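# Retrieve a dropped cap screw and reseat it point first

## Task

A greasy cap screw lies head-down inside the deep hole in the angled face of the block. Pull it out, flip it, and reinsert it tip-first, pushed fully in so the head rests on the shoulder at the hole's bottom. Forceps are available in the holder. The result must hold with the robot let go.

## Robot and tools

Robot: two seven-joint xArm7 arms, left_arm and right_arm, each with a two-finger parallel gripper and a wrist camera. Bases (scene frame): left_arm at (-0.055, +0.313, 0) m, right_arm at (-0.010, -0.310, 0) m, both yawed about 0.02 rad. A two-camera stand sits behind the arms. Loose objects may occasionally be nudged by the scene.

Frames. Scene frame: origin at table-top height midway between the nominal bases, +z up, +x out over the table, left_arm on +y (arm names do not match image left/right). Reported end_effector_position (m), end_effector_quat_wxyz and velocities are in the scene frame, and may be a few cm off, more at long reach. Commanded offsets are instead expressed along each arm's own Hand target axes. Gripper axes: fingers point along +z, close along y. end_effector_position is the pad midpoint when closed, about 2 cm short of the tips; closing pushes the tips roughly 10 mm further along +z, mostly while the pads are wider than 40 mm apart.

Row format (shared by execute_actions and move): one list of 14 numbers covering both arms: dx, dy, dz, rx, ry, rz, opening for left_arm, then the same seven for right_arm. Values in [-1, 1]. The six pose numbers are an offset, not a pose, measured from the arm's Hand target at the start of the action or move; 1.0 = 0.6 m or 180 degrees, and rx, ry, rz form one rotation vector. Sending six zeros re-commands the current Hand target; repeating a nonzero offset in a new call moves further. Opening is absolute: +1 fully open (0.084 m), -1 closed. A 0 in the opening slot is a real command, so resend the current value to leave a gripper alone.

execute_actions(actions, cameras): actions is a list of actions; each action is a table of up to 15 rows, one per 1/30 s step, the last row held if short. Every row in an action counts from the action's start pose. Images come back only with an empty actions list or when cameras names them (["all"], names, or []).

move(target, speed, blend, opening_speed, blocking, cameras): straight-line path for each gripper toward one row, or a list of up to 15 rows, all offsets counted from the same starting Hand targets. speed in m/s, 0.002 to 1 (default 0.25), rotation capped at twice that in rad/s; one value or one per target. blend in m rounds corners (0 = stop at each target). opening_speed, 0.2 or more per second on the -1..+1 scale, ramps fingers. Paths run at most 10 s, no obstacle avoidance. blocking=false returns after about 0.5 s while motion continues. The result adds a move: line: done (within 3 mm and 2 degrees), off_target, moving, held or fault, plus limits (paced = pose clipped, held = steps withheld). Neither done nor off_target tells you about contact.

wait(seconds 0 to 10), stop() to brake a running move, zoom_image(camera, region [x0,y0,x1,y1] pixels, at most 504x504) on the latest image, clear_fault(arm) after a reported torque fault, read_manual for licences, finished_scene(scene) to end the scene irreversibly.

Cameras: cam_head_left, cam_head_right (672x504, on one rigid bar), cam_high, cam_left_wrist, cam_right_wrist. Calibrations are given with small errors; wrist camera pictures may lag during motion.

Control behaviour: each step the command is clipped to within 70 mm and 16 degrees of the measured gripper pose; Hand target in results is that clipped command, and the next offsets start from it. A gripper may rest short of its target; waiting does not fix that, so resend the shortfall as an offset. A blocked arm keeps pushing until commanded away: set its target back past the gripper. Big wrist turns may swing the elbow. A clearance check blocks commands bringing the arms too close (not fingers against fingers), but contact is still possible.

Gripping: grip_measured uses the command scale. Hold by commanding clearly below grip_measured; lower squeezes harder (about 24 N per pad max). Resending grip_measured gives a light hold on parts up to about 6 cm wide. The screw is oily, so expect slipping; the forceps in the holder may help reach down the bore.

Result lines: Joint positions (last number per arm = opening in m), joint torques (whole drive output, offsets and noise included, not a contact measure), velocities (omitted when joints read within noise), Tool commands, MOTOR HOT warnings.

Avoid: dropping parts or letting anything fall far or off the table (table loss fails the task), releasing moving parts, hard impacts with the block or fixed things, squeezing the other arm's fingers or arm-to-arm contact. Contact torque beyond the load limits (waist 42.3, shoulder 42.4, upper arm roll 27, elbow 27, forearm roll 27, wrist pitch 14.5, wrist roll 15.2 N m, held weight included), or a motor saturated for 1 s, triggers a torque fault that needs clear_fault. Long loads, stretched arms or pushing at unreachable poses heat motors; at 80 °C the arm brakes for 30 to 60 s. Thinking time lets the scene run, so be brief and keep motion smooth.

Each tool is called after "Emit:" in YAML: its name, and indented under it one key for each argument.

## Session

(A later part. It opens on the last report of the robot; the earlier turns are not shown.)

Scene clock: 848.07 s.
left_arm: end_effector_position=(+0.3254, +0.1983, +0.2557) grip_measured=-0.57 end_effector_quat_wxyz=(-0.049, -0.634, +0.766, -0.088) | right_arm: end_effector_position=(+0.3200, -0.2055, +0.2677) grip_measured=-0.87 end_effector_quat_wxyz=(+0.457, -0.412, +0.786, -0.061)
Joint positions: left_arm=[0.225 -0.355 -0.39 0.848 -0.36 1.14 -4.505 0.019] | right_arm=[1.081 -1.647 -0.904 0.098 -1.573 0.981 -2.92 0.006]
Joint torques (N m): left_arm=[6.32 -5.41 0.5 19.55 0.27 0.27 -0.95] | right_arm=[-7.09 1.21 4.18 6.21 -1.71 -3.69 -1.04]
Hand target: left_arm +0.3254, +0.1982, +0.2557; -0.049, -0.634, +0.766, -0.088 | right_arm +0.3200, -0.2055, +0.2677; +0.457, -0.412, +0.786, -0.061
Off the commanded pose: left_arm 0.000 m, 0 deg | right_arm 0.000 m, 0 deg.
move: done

Emit:
move:
  target: [0,0,0,0,0,0,-0.55,-0.216,0.3497,0.2308,0,0,0,-1]
  speed: 0.15
  cameras: ["cam_left_wrist","cam_right_wrist"]

Emit:
zoom_image:
  camera: "cam_left_wrist"
  region: [420, 280, 560, 504]

Emit:
zoom_image:
  camera: "cam_right_wrist"
  region: [250, 170, 370, 290]

Scene clock: 855.90 s.
left_arm: end_effector_position=(+0.3254, +0.1982, +0.2557) grip_measured=-0.57 end_effector_quat_wxyz=(-0.049, -0.634, +0.766, -0.088) | right_arm: end_effector_position=(+0.3337, +0.0616, +0.1757) grip_measured=-0.87 end_effector_quat_wxyz=(+0.457, -0.412, +0.786, -0.061)
Joint positions: left_arm=[0.225 -0.355 -0.39 0.848 -0.36 1.14 -4.505 0.019] | right_arm=[2.41 -0.581 -1.393 0.623 -1.973 0.981 -1.725 0.006]
Joint torques (N m): left_arm=[3.38 -5.49 0.08 19.58 -0.6 0.21 -0.84] | right_arm=[7.06 10.43 5.01 13.68 -1.57 -1.67 1.16]
Hand target: left_arm +0.3254, +0.1982, +0.2557; -0.049, -0.634, +0.766, -0.088 | right_arm +0.3337, +0.0616, +0.1757; +0.457, -0.412, +0.786, -0.061
Off the commanded pose: left_arm 0.000 m, 0 deg | right_arm 0.000 m, 0 deg.
move: done
camera_calibration:
cam_left_wrist: T_world_to_cam=[[-0.978346, 0.181873, -0.0988042, 0.34363], [0.201898, 0.943693, -0.26207, -0.106701], [0.0455775, -0.276343, -0.959978, 0.410405], [0, 0, 0, 1]] pos_world=[0.339027, 0.151608, 0.399968]
cam_right_wrist: T_world_to_cam=[[-0.533648, 0.701966, -0.47166, 0.256558], [0.375318, 0.696358, 0.611737, -0.188928], [0.757863, 0.149429, -0.635071, -0.0297885], [0, 0, 0, 1]] pos_world=[0.230395, -0.0440821, 0.217664]
Images, in order (width x height): cam_left_wrist 672x504, cam_right_wrist 672x504.

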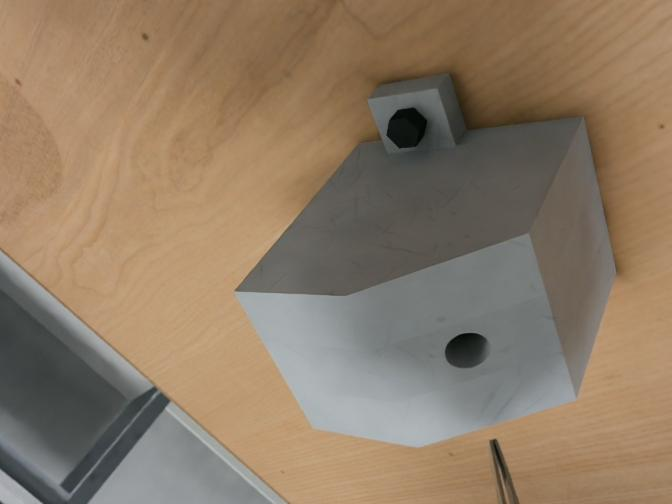

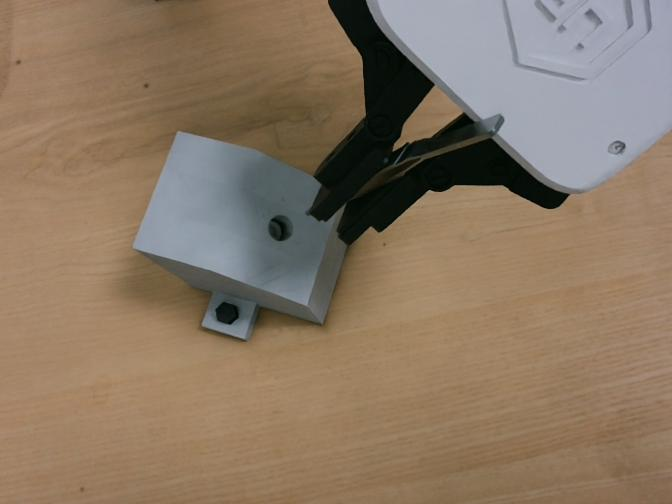

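Scaled by 2.250 from the camera's 672x504 image, which has a finer 960x720 frame.

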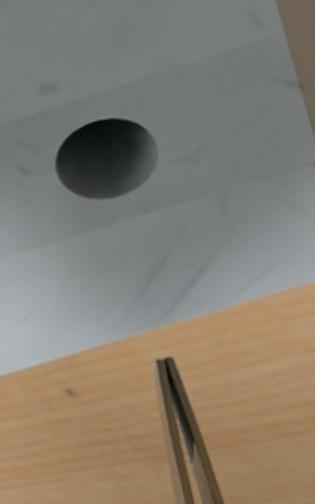

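Scaled by 4.200 from the camera's 672x504 image, which has a finer 960x720 frame.

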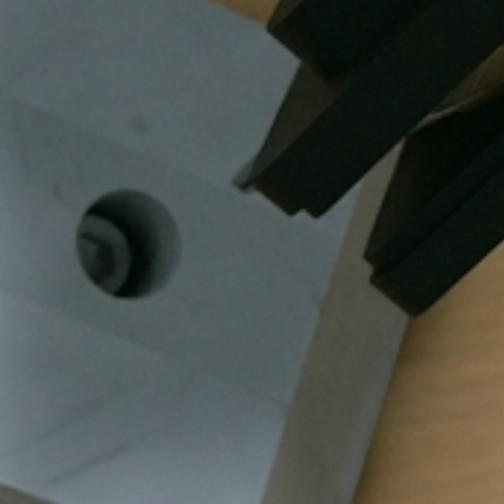

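Emit:
move:
  target: [0,0,0,0,0,0,-0.55,0.0527,-0.0007,0.0677,0,0,0,-1]
  speed: 0.05
  cameras: ["cam_left_wrist","cam_right_wrist"]

Emit:
zoom_image:
  camera: "cam_left_wrist"
  region: [430, 404, 530, 504]

Emit:
zoom_image:
  camera: "cam_right_wrist"
  region: [250, 190, 320, 260]

Scene clock: 877.33 s.
left_arm: end_effector_position=(+0.3254, +0.1982, +0.2557) grip_measured=-0.57 end_effector_quat_wxyz=(-0.049, -0.634, +0.766, -0.088) | right_arm: end_effector_position=(+0.3575, +0.0505, +0.1314) grip_measured=-0.87 end_effector_quat_wxyz=(+0.457, -0.412, +0.786, -0.061)
Joint positions: left_arm=[0.225 -0.355 -0.39 0.848 -0.36 1.14 -4.505 0.019] | right_arm=[2.542 -0.601 -1.632 0.638 -2.146 0.958 -1.631 0.006]
Joint torques (N m): left_arm=[2.7 -5.69 0.04 19.46 -1.51 0.19 -0.8] | right_arm=[6.61 3.47 5.12 12.63 -1.63 1.36 1.02]
Hand target: left_arm +0.3254, +0.1982, +0.2557; -0.049, -0.634, +0.766, -0.088 | right_arm +0.3575, +0.0505, +0.1314; +0.457, -0.412, +0.786, -0.061
Off the commanded pose: left_arm 0.000 m, 0 deg | right_arm 0.000 m, 0 deg.
move: done
camera_calibration:
cam_left_wrist: T_world_to_cam=[[-0.978346, 0.181873, -0.0988042, 0.34363], [0.201898, 0.943693, -0.26207, -0.106701], [0.0455775, -0.276343, -0.959978, 0.410405], [0, 0, 0, 1]] pos_world=[0.339027, 0.151608, 0.399968]
cam_right_wrist: T_world_to_cam=[[-0.533701, 0.701956, -0.471616, 0.256161], [0.375265, 0.696348, 0.611781, -0.163026], [0.757852, 0.149527, -0.635061, -0.0742937], [0, 0, 0, 1]] pos_world=[0.254195, -0.0551819, 0.173365]
Images, in order (width x height): cam_left_wrist 672x504, cam_right_wrist 672x504.

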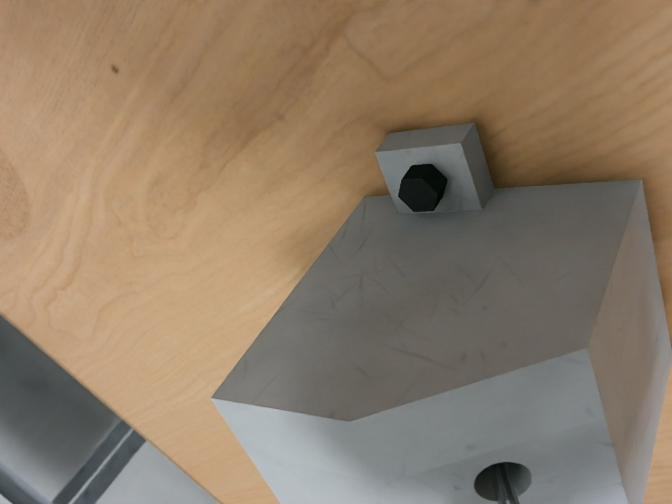

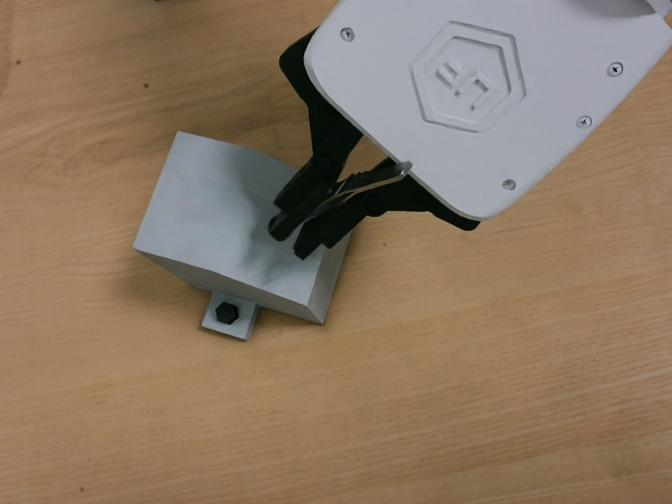

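Scaled by 5.040 from the camera's 672x504 image, which has a finer 960x720 frame.

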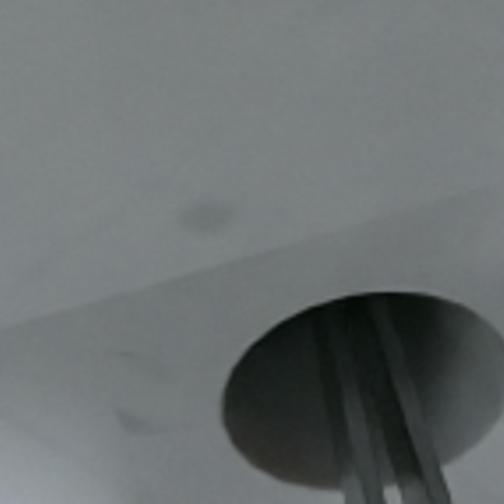

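Scaled by 7.200 from the camera's 672x504 image, which has a finer 960x720 frame.

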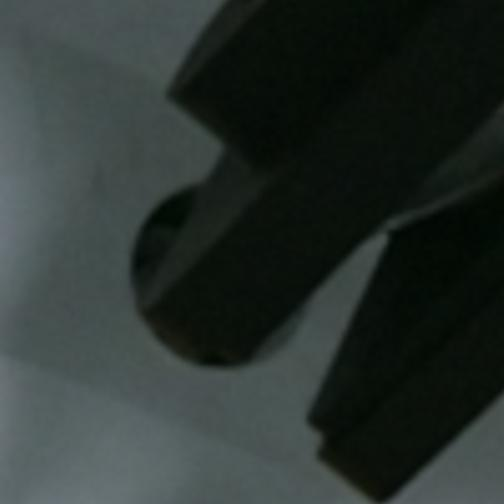

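Emit:
move:
  target: [0,0,0,0,0,0,-0.55,0.0059,0,0.007,0,0,0,-1]
  speed: 0.02

Emit:
move:
  target: [0,0,0,0,0,0,-0.55,0,0,0,0,0,0,-0.76]
  opening_speed: 0.2
  cameras: ["cam_left_wrist","cam_right_wrist"]

Emit:
zoom_image:
  camera: "cam_left_wrist"
  region: [430, 404, 530, 504]

Scene clock: 883.53 s.
left_arm: end_effector_position=(+0.3254, +0.1982, +0.2557) grip_measured=-0.57 end_effector_quat_wxyz=(-0.049, -0.634, +0.766, -0.088) | right_arm: end_effector_position=(+0.3599, +0.0492, +0.1266) grip_measured=-0.87 end_effector_quat_wxyz=(+0.457, -0.412, +0.786, -0.061)
Joint positions: left_arm=[0.225 -0.355 -0.39 0.848 -0.36 1.14 -4.505 0.019] | right_arm=[2.555 -0.609 -1.656 0.64 -2.165 0.959 -1.624 0.006]
Joint torques (N m): left_arm=[2.07 -5.93 0.04 19.54 -1.93 0.15 -0.67] | right_arm=[7.27 4.21 5.83 12.25 -1.48 1.44 1.19]
Hand target: left_arm +0.3254, +0.1982, +0.2557; -0.049, -0.634, +0.766, -0.088 | right_arm +0.3599, +0.0492, +0.1266; +0.457, -0.412, +0.786, -0.061
Off the commanded pose: left_arm 0.000 m, 0 deg | right_arm 0.000 m, 0 deg.
move: done

Scene clock: 884.93 s.
left_arm: end_effector_position=(+0.3254, +0.1982, +0.2557) grip_measured=-0.57 end_effector_quat_wxyz=(-0.049, -0.634, +0.766, -0.088) | right_arm: end_effector_position=(+0.3599, +0.0492, +0.1266) grip_measured=-0.78 end_effector_quat_wxyz=(+0.457, -0.412, +0.786, -0.061)
Joint positions: left_arm=[0.225 -0.355 -0.39 0.848 -0.36 1.14 -4.505 0.019] | right_arm=[2.555 -0.609 -1.656 0.64 -2.166 0.959 -1.624 0.01]
Joint torques (N m): left_arm=[1.97 -6.12 0.15 19.41 -1.86 0.11 -0.67] | right_arm=[6.8 3.8 5.55 12.06 -1.62 1.33 1.16]
Hand target: left_arm +0.3254, +0.1982, +0.2557; -0.049, -0.634, +0.766, -0.088 | right_arm +0.3599, +0.0492, +0.1266; +0.457, -0.412, +0.786, -0.061
Off the commanded pose: left_arm 0.000 m, 0 deg | right_arm 0.000 m, 0 deg.
move: done
camera_calibration:
cam_left_wrist: T_world_to_cam=[[-0.978346, 0.181873, -0.0988042, 0.34363], [0.201898, 0.943693, -0.26207, -0.106701], [0.0455775, -0.276343, -0.959978, 0.410405], [0, 0, 0, 1]] pos_world=[0.339027, 0.151608, 0.399968]
cam_right_wrist: T_world_to_cam=[[-0.533648, 0.701966, -0.47166, 0.256085], [0.375318, 0.696358, 0.611737, -0.16009], [0.757863, 0.149429, -0.635071, -0.0789736], [0, 0, 0, 1]] pos_world=[0.256595, -0.0564821, 0.168564]
Images, in order (width x height): cam_left_wrist 672x504, cam_right_wrist 672x504.

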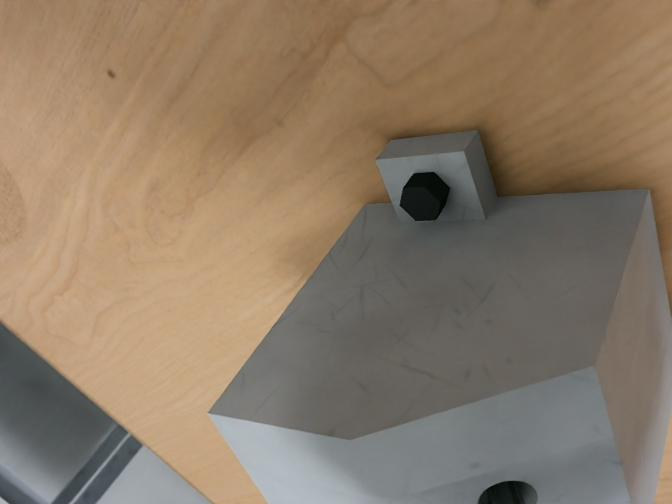

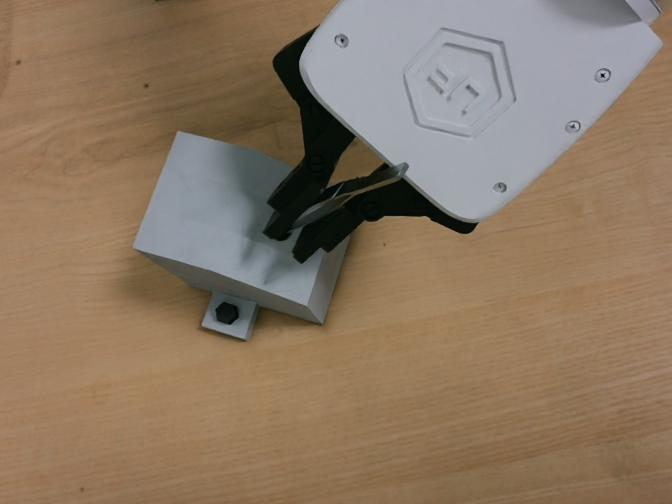

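Scaled by 5.040 from the camera's 672x504 image, which has a finer 960x720 frame.

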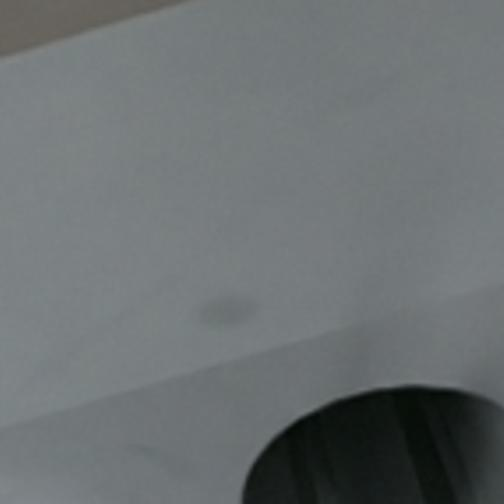

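Emit:
move:
  target:
    - [0,0,0,0,0,0,-0.55,0.0021,0,0.0026,0,0,0,-0.76]
    - [0,0,0,0,0,0,-0.55,0.0032,0.003,0.0038,0,0,0,-0.76]
    - [0,0,0,0,0,0,-0.55,0.0013,0,0.0054,0,0,0,-0.76]
    - [0,0,0,0,0,0,-0.55,0.0032,-0.003,0.0038,0,0,0,-0.76]
    - [0,0,0,0,0,0,-0.55,0.0051,0,0.0022,0,0,0,-0.76]
    - [0,0,0,0,0,0,-0.55,0.0038,0,0.0046,0,0,0,-0.76]
  speed: 0.02
  blend: 0.0005

Emit:
move:
  target: [0,0,0,0,0,0,-0.55,-0.0643,0,-0.0766,0,0,0,-0.76]
  speed: 0.05
  cameras: ["cam_left_wrist","cam_right_wrist"]

Emit:
zoom_image:
  camera: "cam_left_wrist"
  region: [420, 304, 570, 504]

Emit:
zoom_image:
  camera: "cam_right_wrist"
  region: [250, 170, 370, 290]

Scene clock: 895.43 s.
left_arm: end_effector_position=(+0.3254, +0.1982, +0.2557) grip_measured=-0.57 end_effector_quat_wxyz=(-0.049, -0.634, +0.766, -0.088) | right_arm: end_effector_position=(+0.3615, +0.0483, +0.1235) grip_measured=-0.78 end_effector_quat_wxyz=(+0.457, -0.412, +0.786, -0.061)
Joint positions: left_arm=[0.225 -0.355 -0.39 0.848 -0.36 1.14 -4.505 0.019] | right_arm=[2.564 -0.615 -1.672 0.641 -2.178 0.961 -1.619 0.01]
Joint torques (N m): left_arm=[1.51 -6.24 0.17 19.5 -1.89 0.14 -0.51] | right_arm=[6.98 4.03 5.43 12.46 -1.63 1.44 1.07]
Hand target: left_arm +0.3254, +0.1982, +0.2557; -0.049, -0.634, +0.766, -0.088 | right_arm +0.3615, +0.0484, +0.1235; +0.457, -0.412, +0.786, -0.061
Off the commanded pose: left_arm 0.000 m, 0 deg | right_arm 0.000 m, 0 deg.
move: done

Scene clock: 897.03 s.
left_arm: end_effector_position=(+0.3254, +0.1982, +0.2557) grip_measured=-0.57 end_effector_quat_wxyz=(-0.049, -0.634, +0.766, -0.088) | right_arm: end_effector_position=(+0.3355, +0.0626, +0.1757) grip_measured=-0.78 end_effector_quat_wxyz=(+0.457, -0.412, +0.786, -0.061)
Joint positions: left_arm=[0.225 -0.355 -0.39 0.848 -0.36 1.14 -4.505 0.019] | right_arm=[2.415 -0.572 -1.401 0.63 -1.973 0.971 -1.723 0.01]
Joint torques (N m): left_arm=[1.44 -6.37 0.13 19.48 -1.97 0.09 -0.45] | right_arm=[-7.2 -0.22 7.92 8.55 1.5 1.16 -1.02]
Hand target: left_arm +0.3254, +0.1982, +0.2557; -0.049, -0.634, +0.766, -0.088 | right_arm +0.3355, +0.0626, +0.1757; +0.457, -0.412, +0.786, -0.061
Off the commanded pose: left_arm 0.000 m, 0 deg | right_arm 0.000 m, 0 deg.
move: done
camera_calibration:
cam_left_wrist: T_world_to_cam=[[-0.978346, 0.181873, -0.0988042, 0.34363], [0.201898, 0.943693, -0.26207, -0.106701], [0.0455775, -0.276343, -0.959978, 0.410405], [0, 0, 0, 1]] pos_world=[0.339027, 0.151608, 0.399968]
cam_right_wrist: T_world_to_cam=[[-0.533606, 0.701975, -0.471694, 0.256885], [0.375291, 0.696352, 0.611761, -0.190229], [0.757906, 0.149417, -0.635023, -0.0313083], [0, 0, 0, 1]] pos_world=[0.232196, -0.0431821, 0.217664]
Images, in order (width x height): cam_left_wrist 672x504, cam_right_wrist 672x504.

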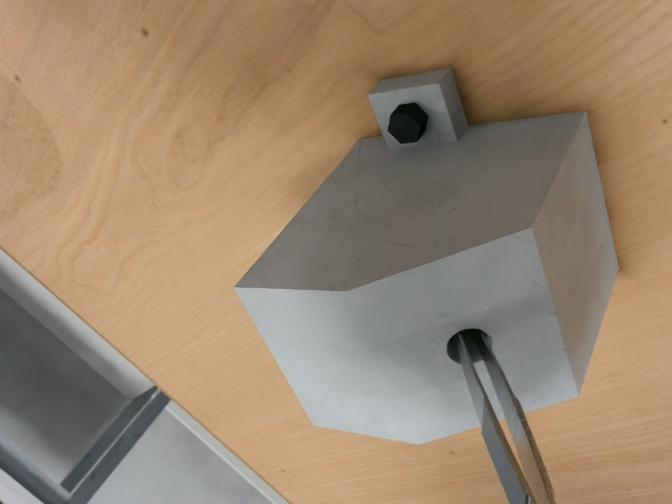

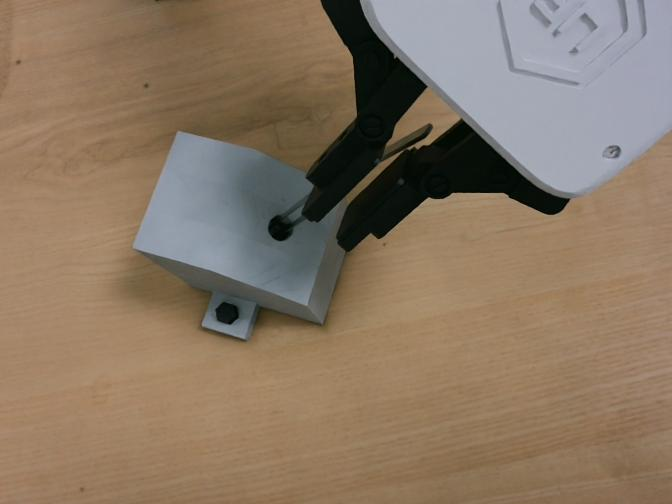

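Scaled by 2.520 from the camera's 672x504 image, which has a finer 960x720 frame.

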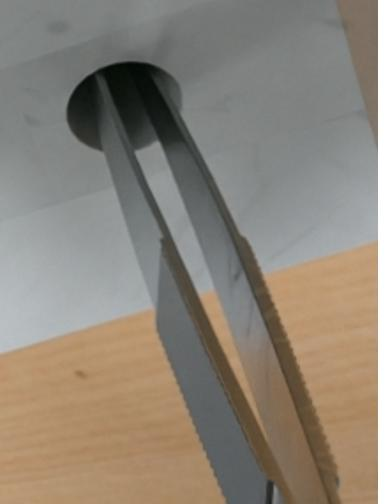

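Scaled by 4.200 from the camera's 672x504 image, which has a finer 960x720 frame.

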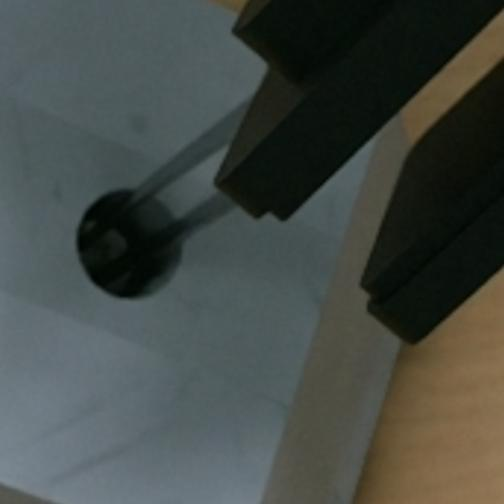

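Emit:
move:
  target: [0,0,0,0,0,0,-0.55,0,0,0,0,0,0,-0.45]
  opening_speed: 0.2
  cameras: ["cam_left_wrist","cam_right_wrist","cam_high"]

Emit:
zoom_image:
  camera: "cam_left_wrist"
  region: [420, 304, 570, 504]

Emit:
zoom_image:
  camera: "cam_right_wrist"
  region: [250, 90, 450, 290]

Emit:
zoom_image:
  camera: "cam_high"
  region: [250, 170, 350, 270]

Scene clock: 909.23 s.
left_arm: end_effector_position=(+0.3254, +0.1982, +0.2557) grip_measured=-0.57 end_effector_quat_wxyz=(-0.049, -0.634, +0.766, -0.088) | right_arm: end_effector_position=(+0.3355, +0.0626, +0.1757) grip_measured=-0.47 end_effector_quat_wxyz=(+0.457, -0.412, +0.786, -0.061)
Joint positions: left_arm=[0.225 -0.355 -0.39 0.848 -0.36 1.14 -4.505 0.019] | right_arm=[2.415 -0.572 -1.401 0.63 -1.973 0.971 -1.723 0.024]
Joint torques (N m): left_arm=[1.18 -6.62 0.06 19.47 -1.94 0.1 -0.41] | right_arm=[-6.82 -0.27 7.76 8.67 1.2 0.57 -0.97]
Hand target: left_arm +0.3254, +0.1982, +0.2557; -0.049, -0.634, +0.766, -0.088 | right_arm +0.3355, +0.0626, +0.1757; +0.457, -0.412, +0.786, -0.061
Off the commanded pose: left_arm 0.000 m, 0 deg | right_arm 0.000 m, 0 deg.
move: done
camera_calibration:
cam_left_wrist: T_world_to_cam=[[-0.978346, 0.181873, -0.0988042, 0.34363], [0.201898, 0.943693, -0.26207, -0.106701], [0.0455775, -0.276343, -0.959978, 0.410405], [0, 0, 0, 1]] pos_world=[0.339027, 0.151608, 0.399968]
cam_right_wrist: T_world_to_cam=[[-0.533648, 0.701966, -0.47166, 0.256816], [0.375318, 0.696358, 0.611737, -0.1903], [0.757863, 0.149429, -0.635071, -0.0313021], [0, 0, 0, 1]] pos_world=[0.232195, -0.0430821, 0.217664]
Images, in order (width x height): cam_high 672x504, cam_left_wrist 672x504, cam_right_wrist 672x504.

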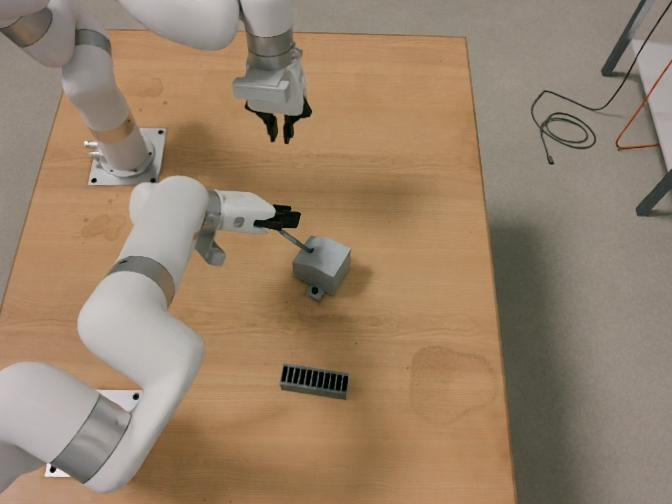

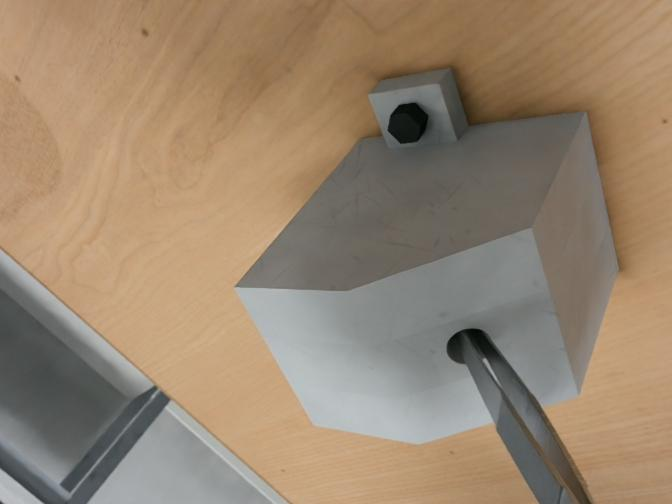

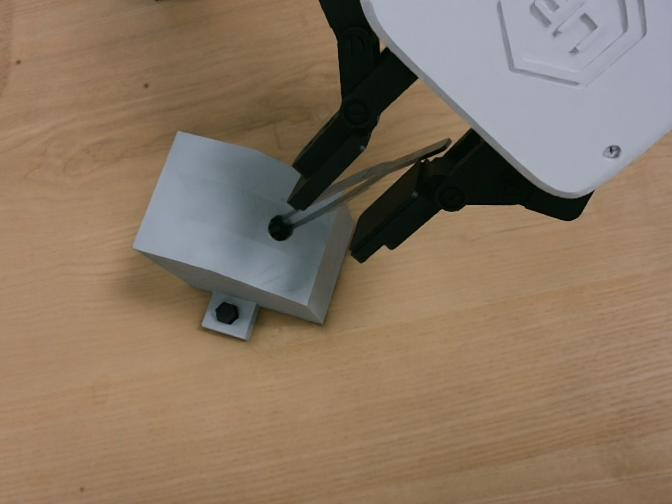

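Scaled by 2.520 from the camera's 672x504 image, which has a finer 960x720 frame.

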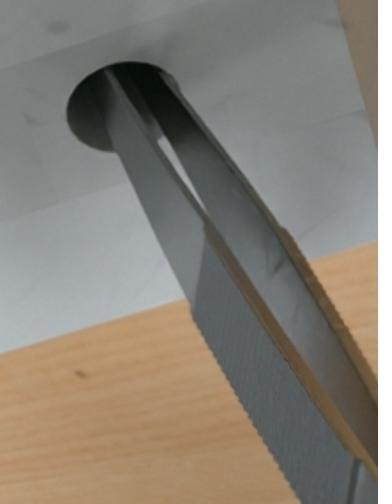

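Scaled by 2.520 from the camera's 672x504 image, which has a finer 960x720 frame.

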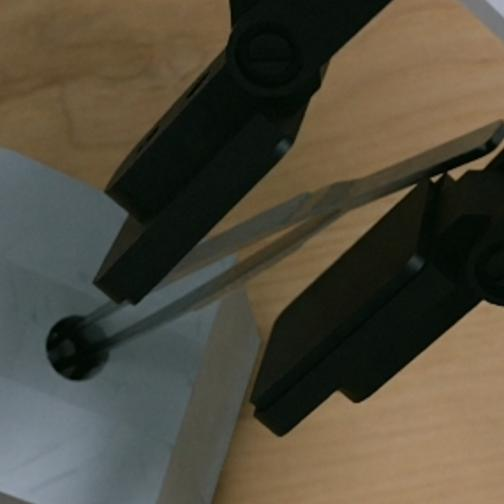

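Scaled by 5.040 from the camera's 672x504 image, which has a finer 960x720 frame.

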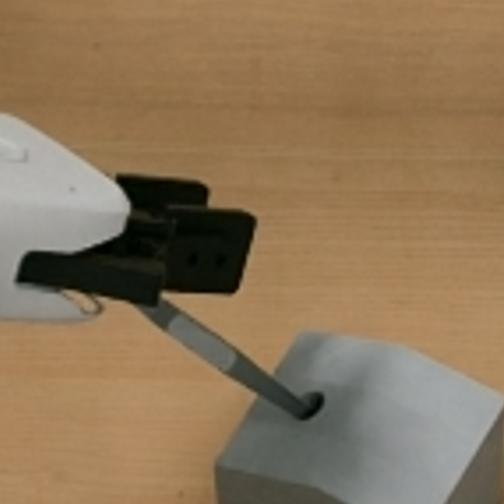

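Emit:
move:
  target:
    - [0,0,0,0,0,0,-0.55,0,0.0113,0,0,0,0,-0.3]
    - [0,0,0,0,0,0,-0.55,0.0762,0.0113,0.0442,0,0,0,-0.3]
  speed: 0.04
  cameras: ["cam_left_wrist","cam_right_wrist","cam_high"]

Emit:
zoom_image:
  camera: "cam_right_wrist"
  region: [250, 90, 450, 290]

Emit:
zoom_image:
  camera: "cam_high"
  region: [250, 170, 350, 270]

Scene clock: 929.40 s.
left_arm: end_effector_position=(+0.3254, +0.1982, +0.2557) grip_measured=-0.57 end_effector_quat_wxyz=(-0.049, -0.634, +0.766, -0.088) | right_arm: end_effector_position=(+0.3408, +0.0423, +0.1267) grip_measured=-0.32 end_effector_quat_wxyz=(+0.457, -0.412, +0.786, -0.061)
Joint positions: left_arm=[0.225 -0.355 -0.39 0.848 -0.36 1.14 -4.505 0.019] | right_arm=[2.504 -0.578 -1.586 0.583 -2.144 0.968 -1.591 0.03]
Joint torques (N m): left_arm=[0.87 -6.97 0.1 19.46 -1.94 0.11 -0.23] | right_arm=[6.88 2.11 4.99 7.05 -1.79 1.42 1.22]
Hand target: left_arm +0.3254, +0.1982, +0.2557; -0.049, -0.634, +0.766, -0.088 | right_arm +0.3408, +0.0423, +0.1267; +0.457, -0.412, +0.786, -0.061
Off the commanded pose: left_arm 0.000 m, 0 deg | right_arm 0.000 m, 0 deg.
move: done
camera_calibration:
cam_left_wrist: T_world_to_cam=[[-0.978346, 0.181873, -0.0988042, 0.34363], [0.201898, 0.943693, -0.26207, -0.106701], [0.0455775, -0.276343, -0.959978, 0.410405], [0, 0, 0, 1]] pos_world=[0.339027, 0.151608, 0.399968]
cam_right_wrist: T_world_to_cam=[[-0.533628, 0.702004, -0.471627, 0.250775], [0.375348, 0.69632, 0.611762, -0.148192], [0.757862, 0.149429, -0.635071, -0.0634036], [0, 0, 0, 1]] pos_world=[0.237495, -0.0633819, 0.168665]
Images, in order (width x height): cam_high 672x504, cam_left_wrist 672x504, cam_right_wrist 672x504.

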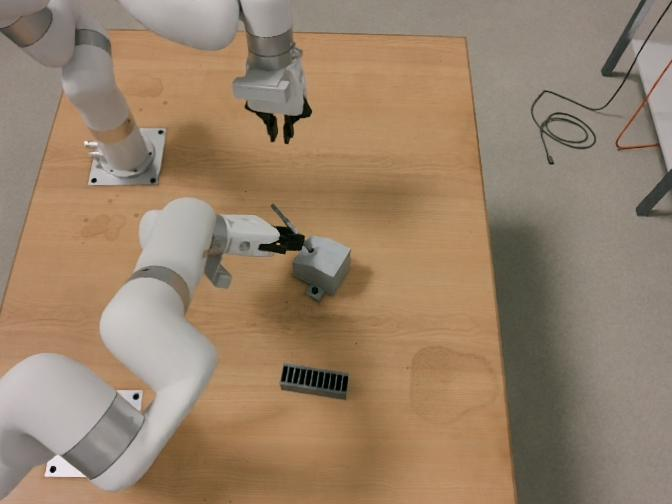

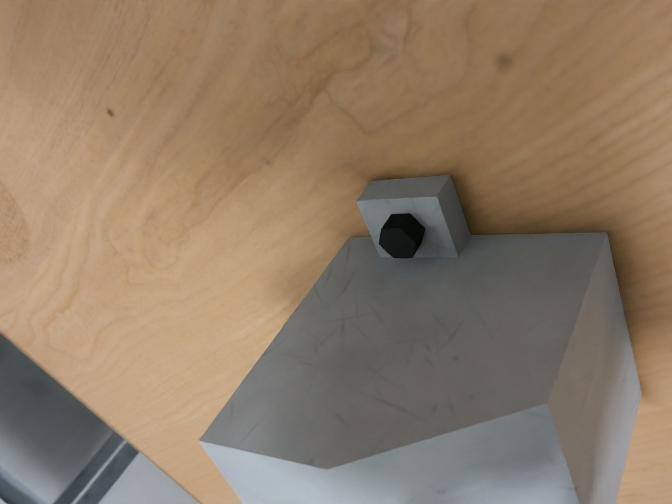

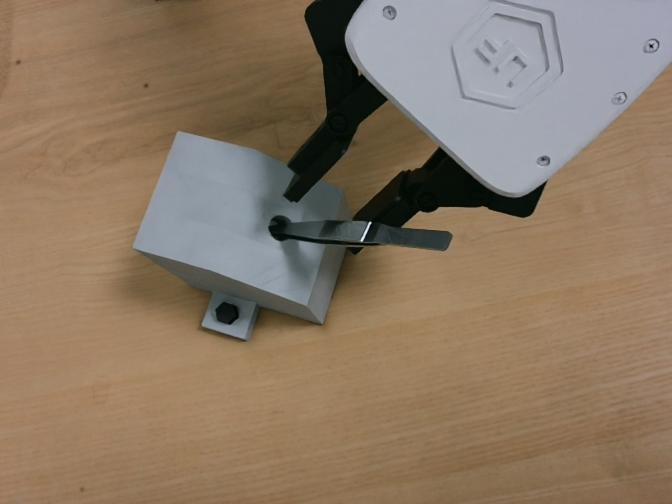

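Scaled by 2.520 from the camera's 672x504 image, which has a finer 960x720 frame.

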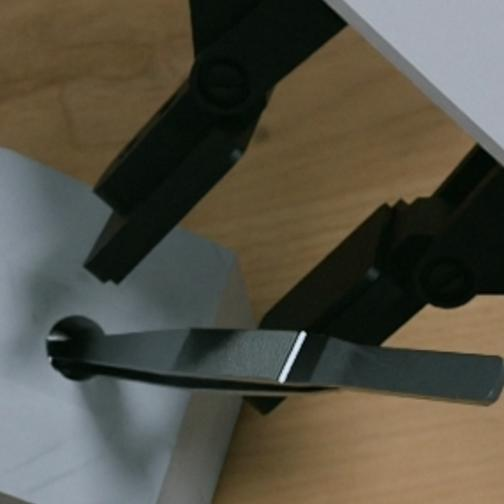

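Scaled by 5.040 from the camera's 672x504 image, which has a finer 960x720 frame.

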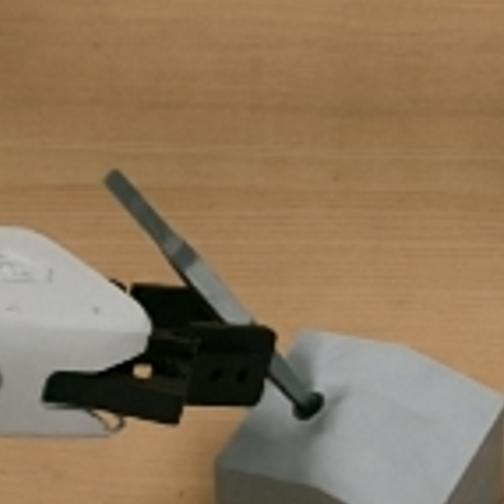

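Emit:
execute_actions:
  actions: []

Scene clock: 951.77 s.
left_arm: end_effector_position=(+0.3254, +0.1982, +0.2557) grip_measured=-0.57 end_effector_quat_wxyz=(-0.049, -0.634, +0.766, -0.088) | right_arm: end_effector_position=(+0.3408, +0.0423, +0.1267) grip_measured=-0.32 end_effector_quat_wxyz=(+0.457, -0.412, +0.786, -0.061)
Joint positions: left_arm=[0.225 -0.355 -0.39 0.848 -0.36 1.14 -4.505 0.019] | right_arm=[2.504 -0.578 -1.586 0.583 -2.144 0.968 -1.591 0.03]
Joint velocities: within noise
Joint torques (N m): left_arm=[0.68 -7.07 0.13 19.46 -1.95 0.06 -0.13] | right_arm=[6.72 2.21 5.32 7.12 -1.73 1.36 1.18]
Hand target: left_arm +0.3254, +0.1982, +0.2557; -0.049, -0.634, +0.766, -0.088 | right_arm +0.3408, +0.0423, +0.1267; +0.457, -0.412, +0.786, -0.061
Tool commands: left_gripper/opening=-0.55 right_gripper/opening=-0.3
Off the commanded pose: left_arm 0.000 m, 0 deg | right_arm 0.000 m, 0 deg.
camera_calibration:
cam_left_wrist: T_world_to_cam=[[-0.978346, 0.181873, -0.0988042, 0.34363], [0.201898, 0.943693, -0.26207, -0.106701], [0.0455775, -0.276343, -0.959978, 0.410405], [0, 0, 0, 1]] pos_world=[0.339027, 0.151608, 0.399968]
cam_right_wrist: T_world_to_cam=[[-0.533648, 0.701966, -0.47166, 0.250783], [0.375318, 0.696358, 0.611737, -0.148178], [0.757863, 0.149429, -0.635071, -0.0634038], [0, 0, 0, 1]] pos_world=[0.237495, -0.0633821, 0.168664]

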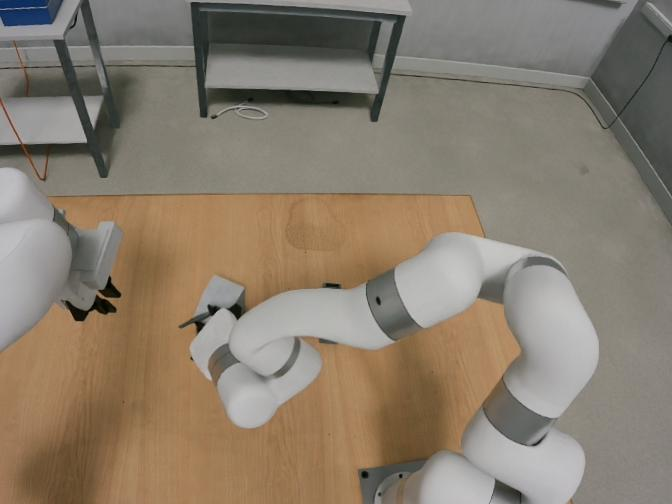

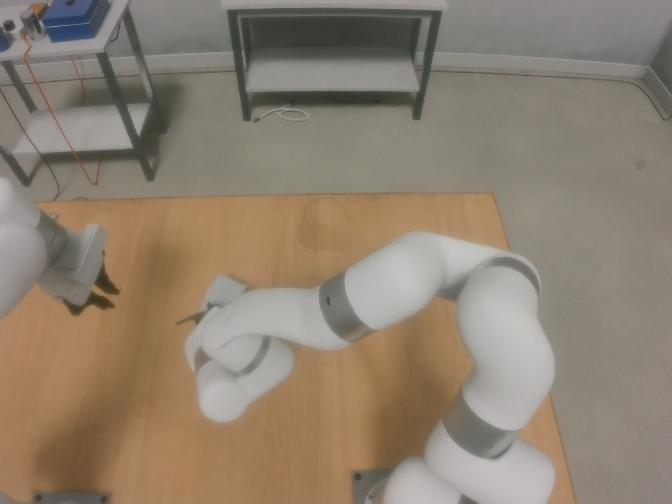

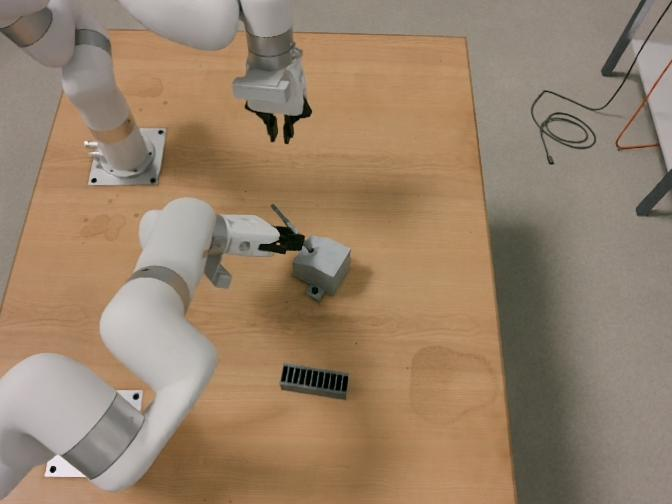

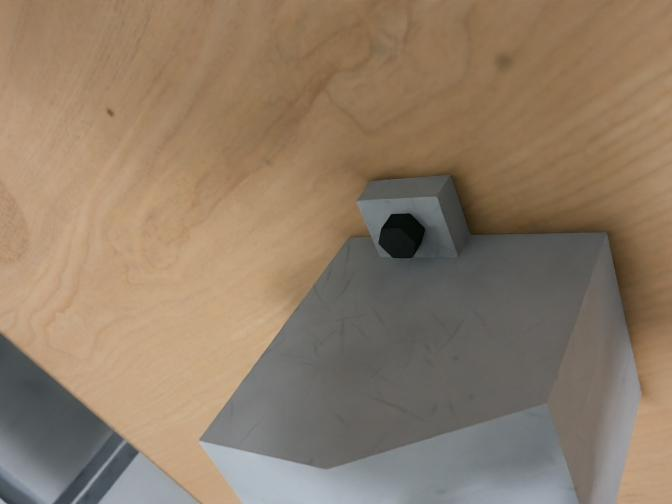

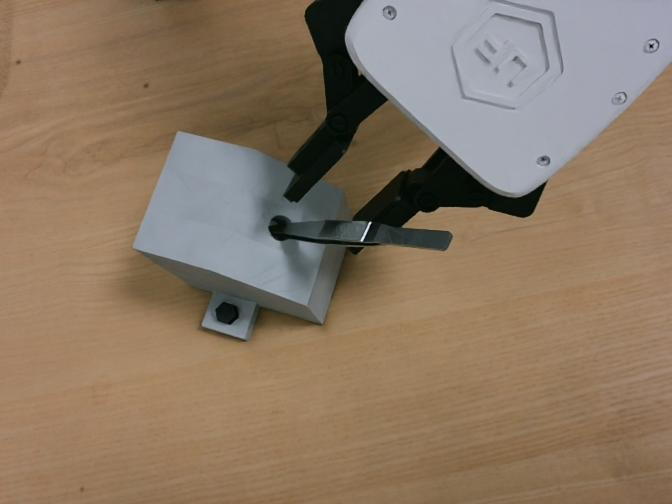

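Emit:
zoom_image:
  camera: "cam_right_wrist"
  region: [240, 160, 480, 320]

Emit:
zoom_image:
  camera: "cam_high"
  region: [240, 180, 370, 310]

Emit:
zoom_image:
  camera: "cam_head_left"
  region: [160, 260, 270, 360]

Scaled by 2.100 from the camera's 672x504 image, which has a finer 960x720 frame.

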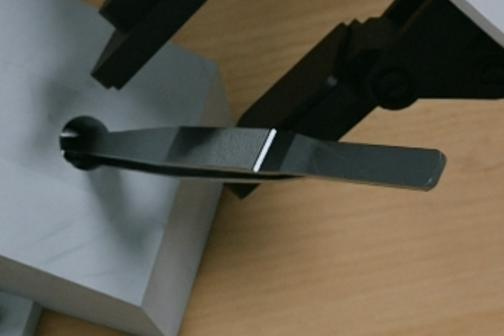

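Scaled by 3.877 from the camera's 672x504 image, which has a finer 960x720 frame.

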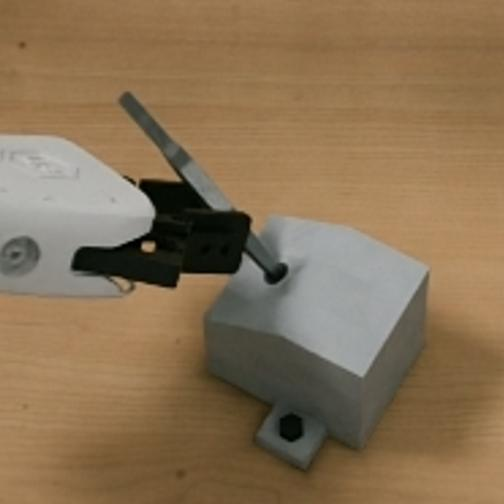

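Scaled by 4.582 from the camera's 672x504 image, which has a finer 960x720 frame.

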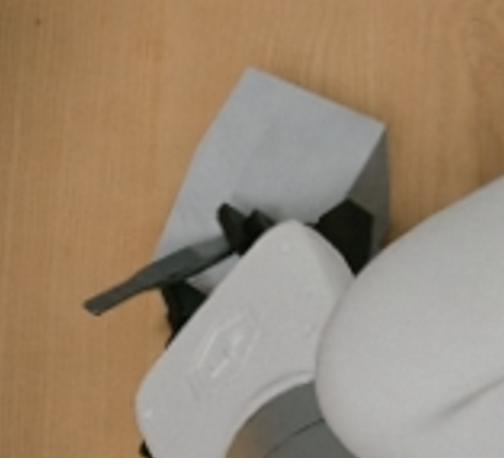

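Emit:
move:
  target:
    - [0,0,0,0,0,0,-0.55,0,0,-0.05,0,0,0,-0.3]
    - [0,0,0,0,0,0,-0.55,0,0,-0.25,0,0,0,-0.3]
  speed: [0.06,0.15]
  cameras: ["cam_right_wrist","cam_high"]

Scene clock: 983.07 s.
left_arm: end_effector_position=(+0.3254, +0.1982, +0.2557) grip_measured=-0.57 end_effector_quat_wxyz=(-0.049, -0.634, +0.766, -0.088) | right_arm: end_effector_position=(+0.2255, +0.0001, +0.2129) grip_measured=-0.32 end_effector_quat_wxyz=(+0.457, -0.412, +0.786, -0.061)
Joint positions: left_arm=[0.225 -0.355 -0.39 0.848 -0.36 1.14 -4.505 0.019] | right_arm=[2.087 -0.866 -0.794 0.297 -1.691 1.261 -1.807 0.03]
Joint torques (N m): left_arm=[0.2 -7.53 0.05 19.45 -1.94 0.04 -0.06] | right_arm=[-7.01 -4.06 6.69 9.74 0.77 1.02 -0.83]
Hand target: left_arm +0.3254, +0.1982, +0.2557; -0.049, -0.634, +0.766, -0.088 | right_arm +0.2255, +0.0001, +0.2129; +0.457, -0.412, +0.786, -0.061
Off the commanded pose: left_arm 0.000 m, 0 deg | right_arm 0.000 m, 0 deg.
move: done
camera_calibration:
cam_right_wrist: T_world_to_cam=[[-0.533606, 0.701975, -0.471694, 0.259538], [0.375291, 0.696352, 0.611761, -0.128253], [0.757906, 0.149417, -0.635023, 0.0850077], [0, 0, 0, 1]] pos_world=[0.122196, -0.105582, 0.254864]
Images, in order (width x height): cam_high 672x504, cam_right_wrist 672x504.

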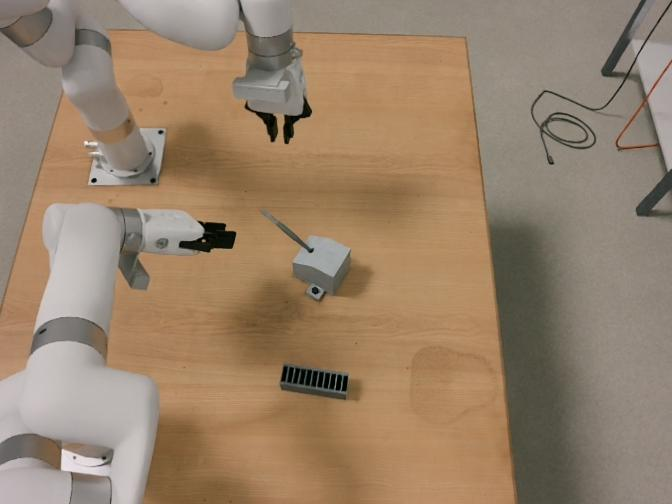

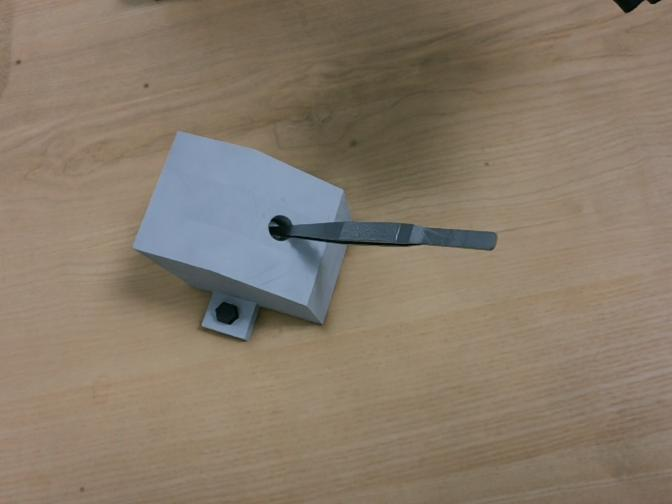

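Emit:
zoom_image:
  camera: "cam_right_wrist"
  region: [250, 180, 510, 290]

Emit:
zoom_image:
  camera: "cam_high"
  region: [250, 190, 360, 290]

Scaled by 1.938 from the camera's 672x504 image, which has a finer 960x720 frame.

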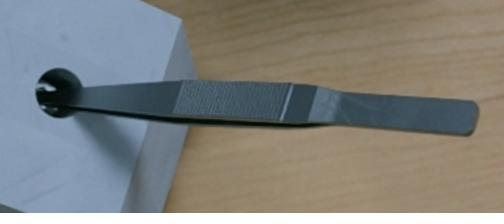

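Scaled by 4.582 from the camera's 672x504 image, which has a finer 960x720 frame.

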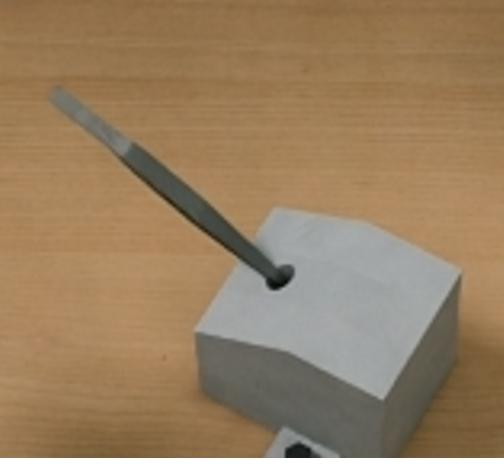

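Emit:
move:
  target: [0.066,0.068,0.178,0.264,0.167,0.140,0,0.117,-0.109,-0.047,0,0,0,-0.3]
  speed: 0.25
  cameras: ["cam_right_wrist","cam_high","cam_head_left"]

Scene clock: 1008.93 s.
left_arm: end_effector_position=(+0.2818, +0.1463, +0.1555) grip_measured=-0.01 end_effector_quat_wxyz=(+0.035, -0.382, +0.744, -0.547) | right_arm: end_effector_position=(+0.2255, -0.0999, +0.2131) grip_measured=-0.32 end_effector_quat_wxyz=(+0.457, -0.412, +0.786, -0.061)
Joint positions: left_arm=[-0.185 -0.368 0.097 0.207 -1.851 0.874 -2.571 0.044] | right_arm=[1.651 -1.471 -0.664 -0.03 -1.635 1.31 -2.218 0.03]
Joint torques (N m): left_arm=[8.42 -3.26 2.45 8.73 -2.53 3.31 0.93] | right_arm=[-6.91 0.39 3.06 9.51 0.72 -2.5 -0.82]
Hand target: left_arm +0.2818, +0.1463, +0.1555; +0.035, -0.382, +0.744, -0.547 | right_arm +0.2255, -0.0999, +0.2131; +0.457, -0.412, +0.786, -0.061
Off the commanded pose: left_arm 0.000 m, 0 deg | right_arm 0.000 m, 0 deg.
move: done
camera_calibration:
cam_right_wrist: T_world_to_cam=[[-0.533606, 0.701975, -0.471694, 0.32983], [0.375291, 0.696352, 0.611761, -0.0587398], [0.757906, 0.149417, -0.635023, 0.100076], [0, 0, 0, 1]] pos_world=[0.122196, -0.205582, 0.255064]
Images, in order (width x height): cam_head_left 672x504, cam_high 672x504, cam_right_wrist 672x504.

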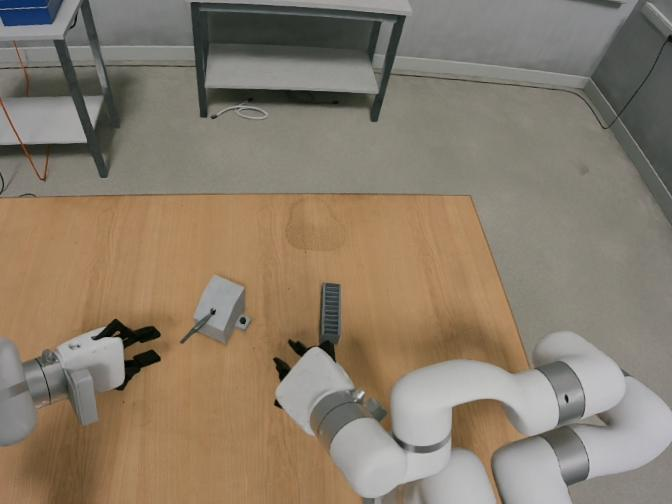

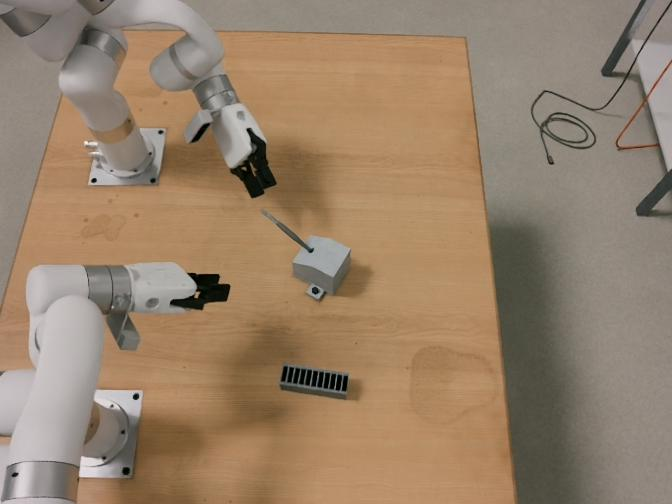

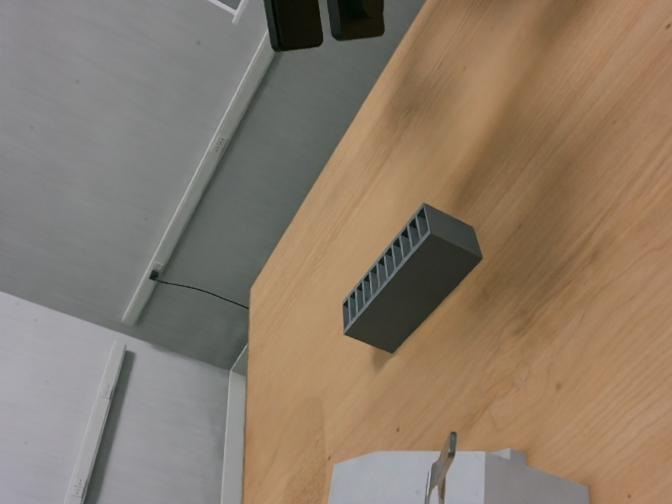

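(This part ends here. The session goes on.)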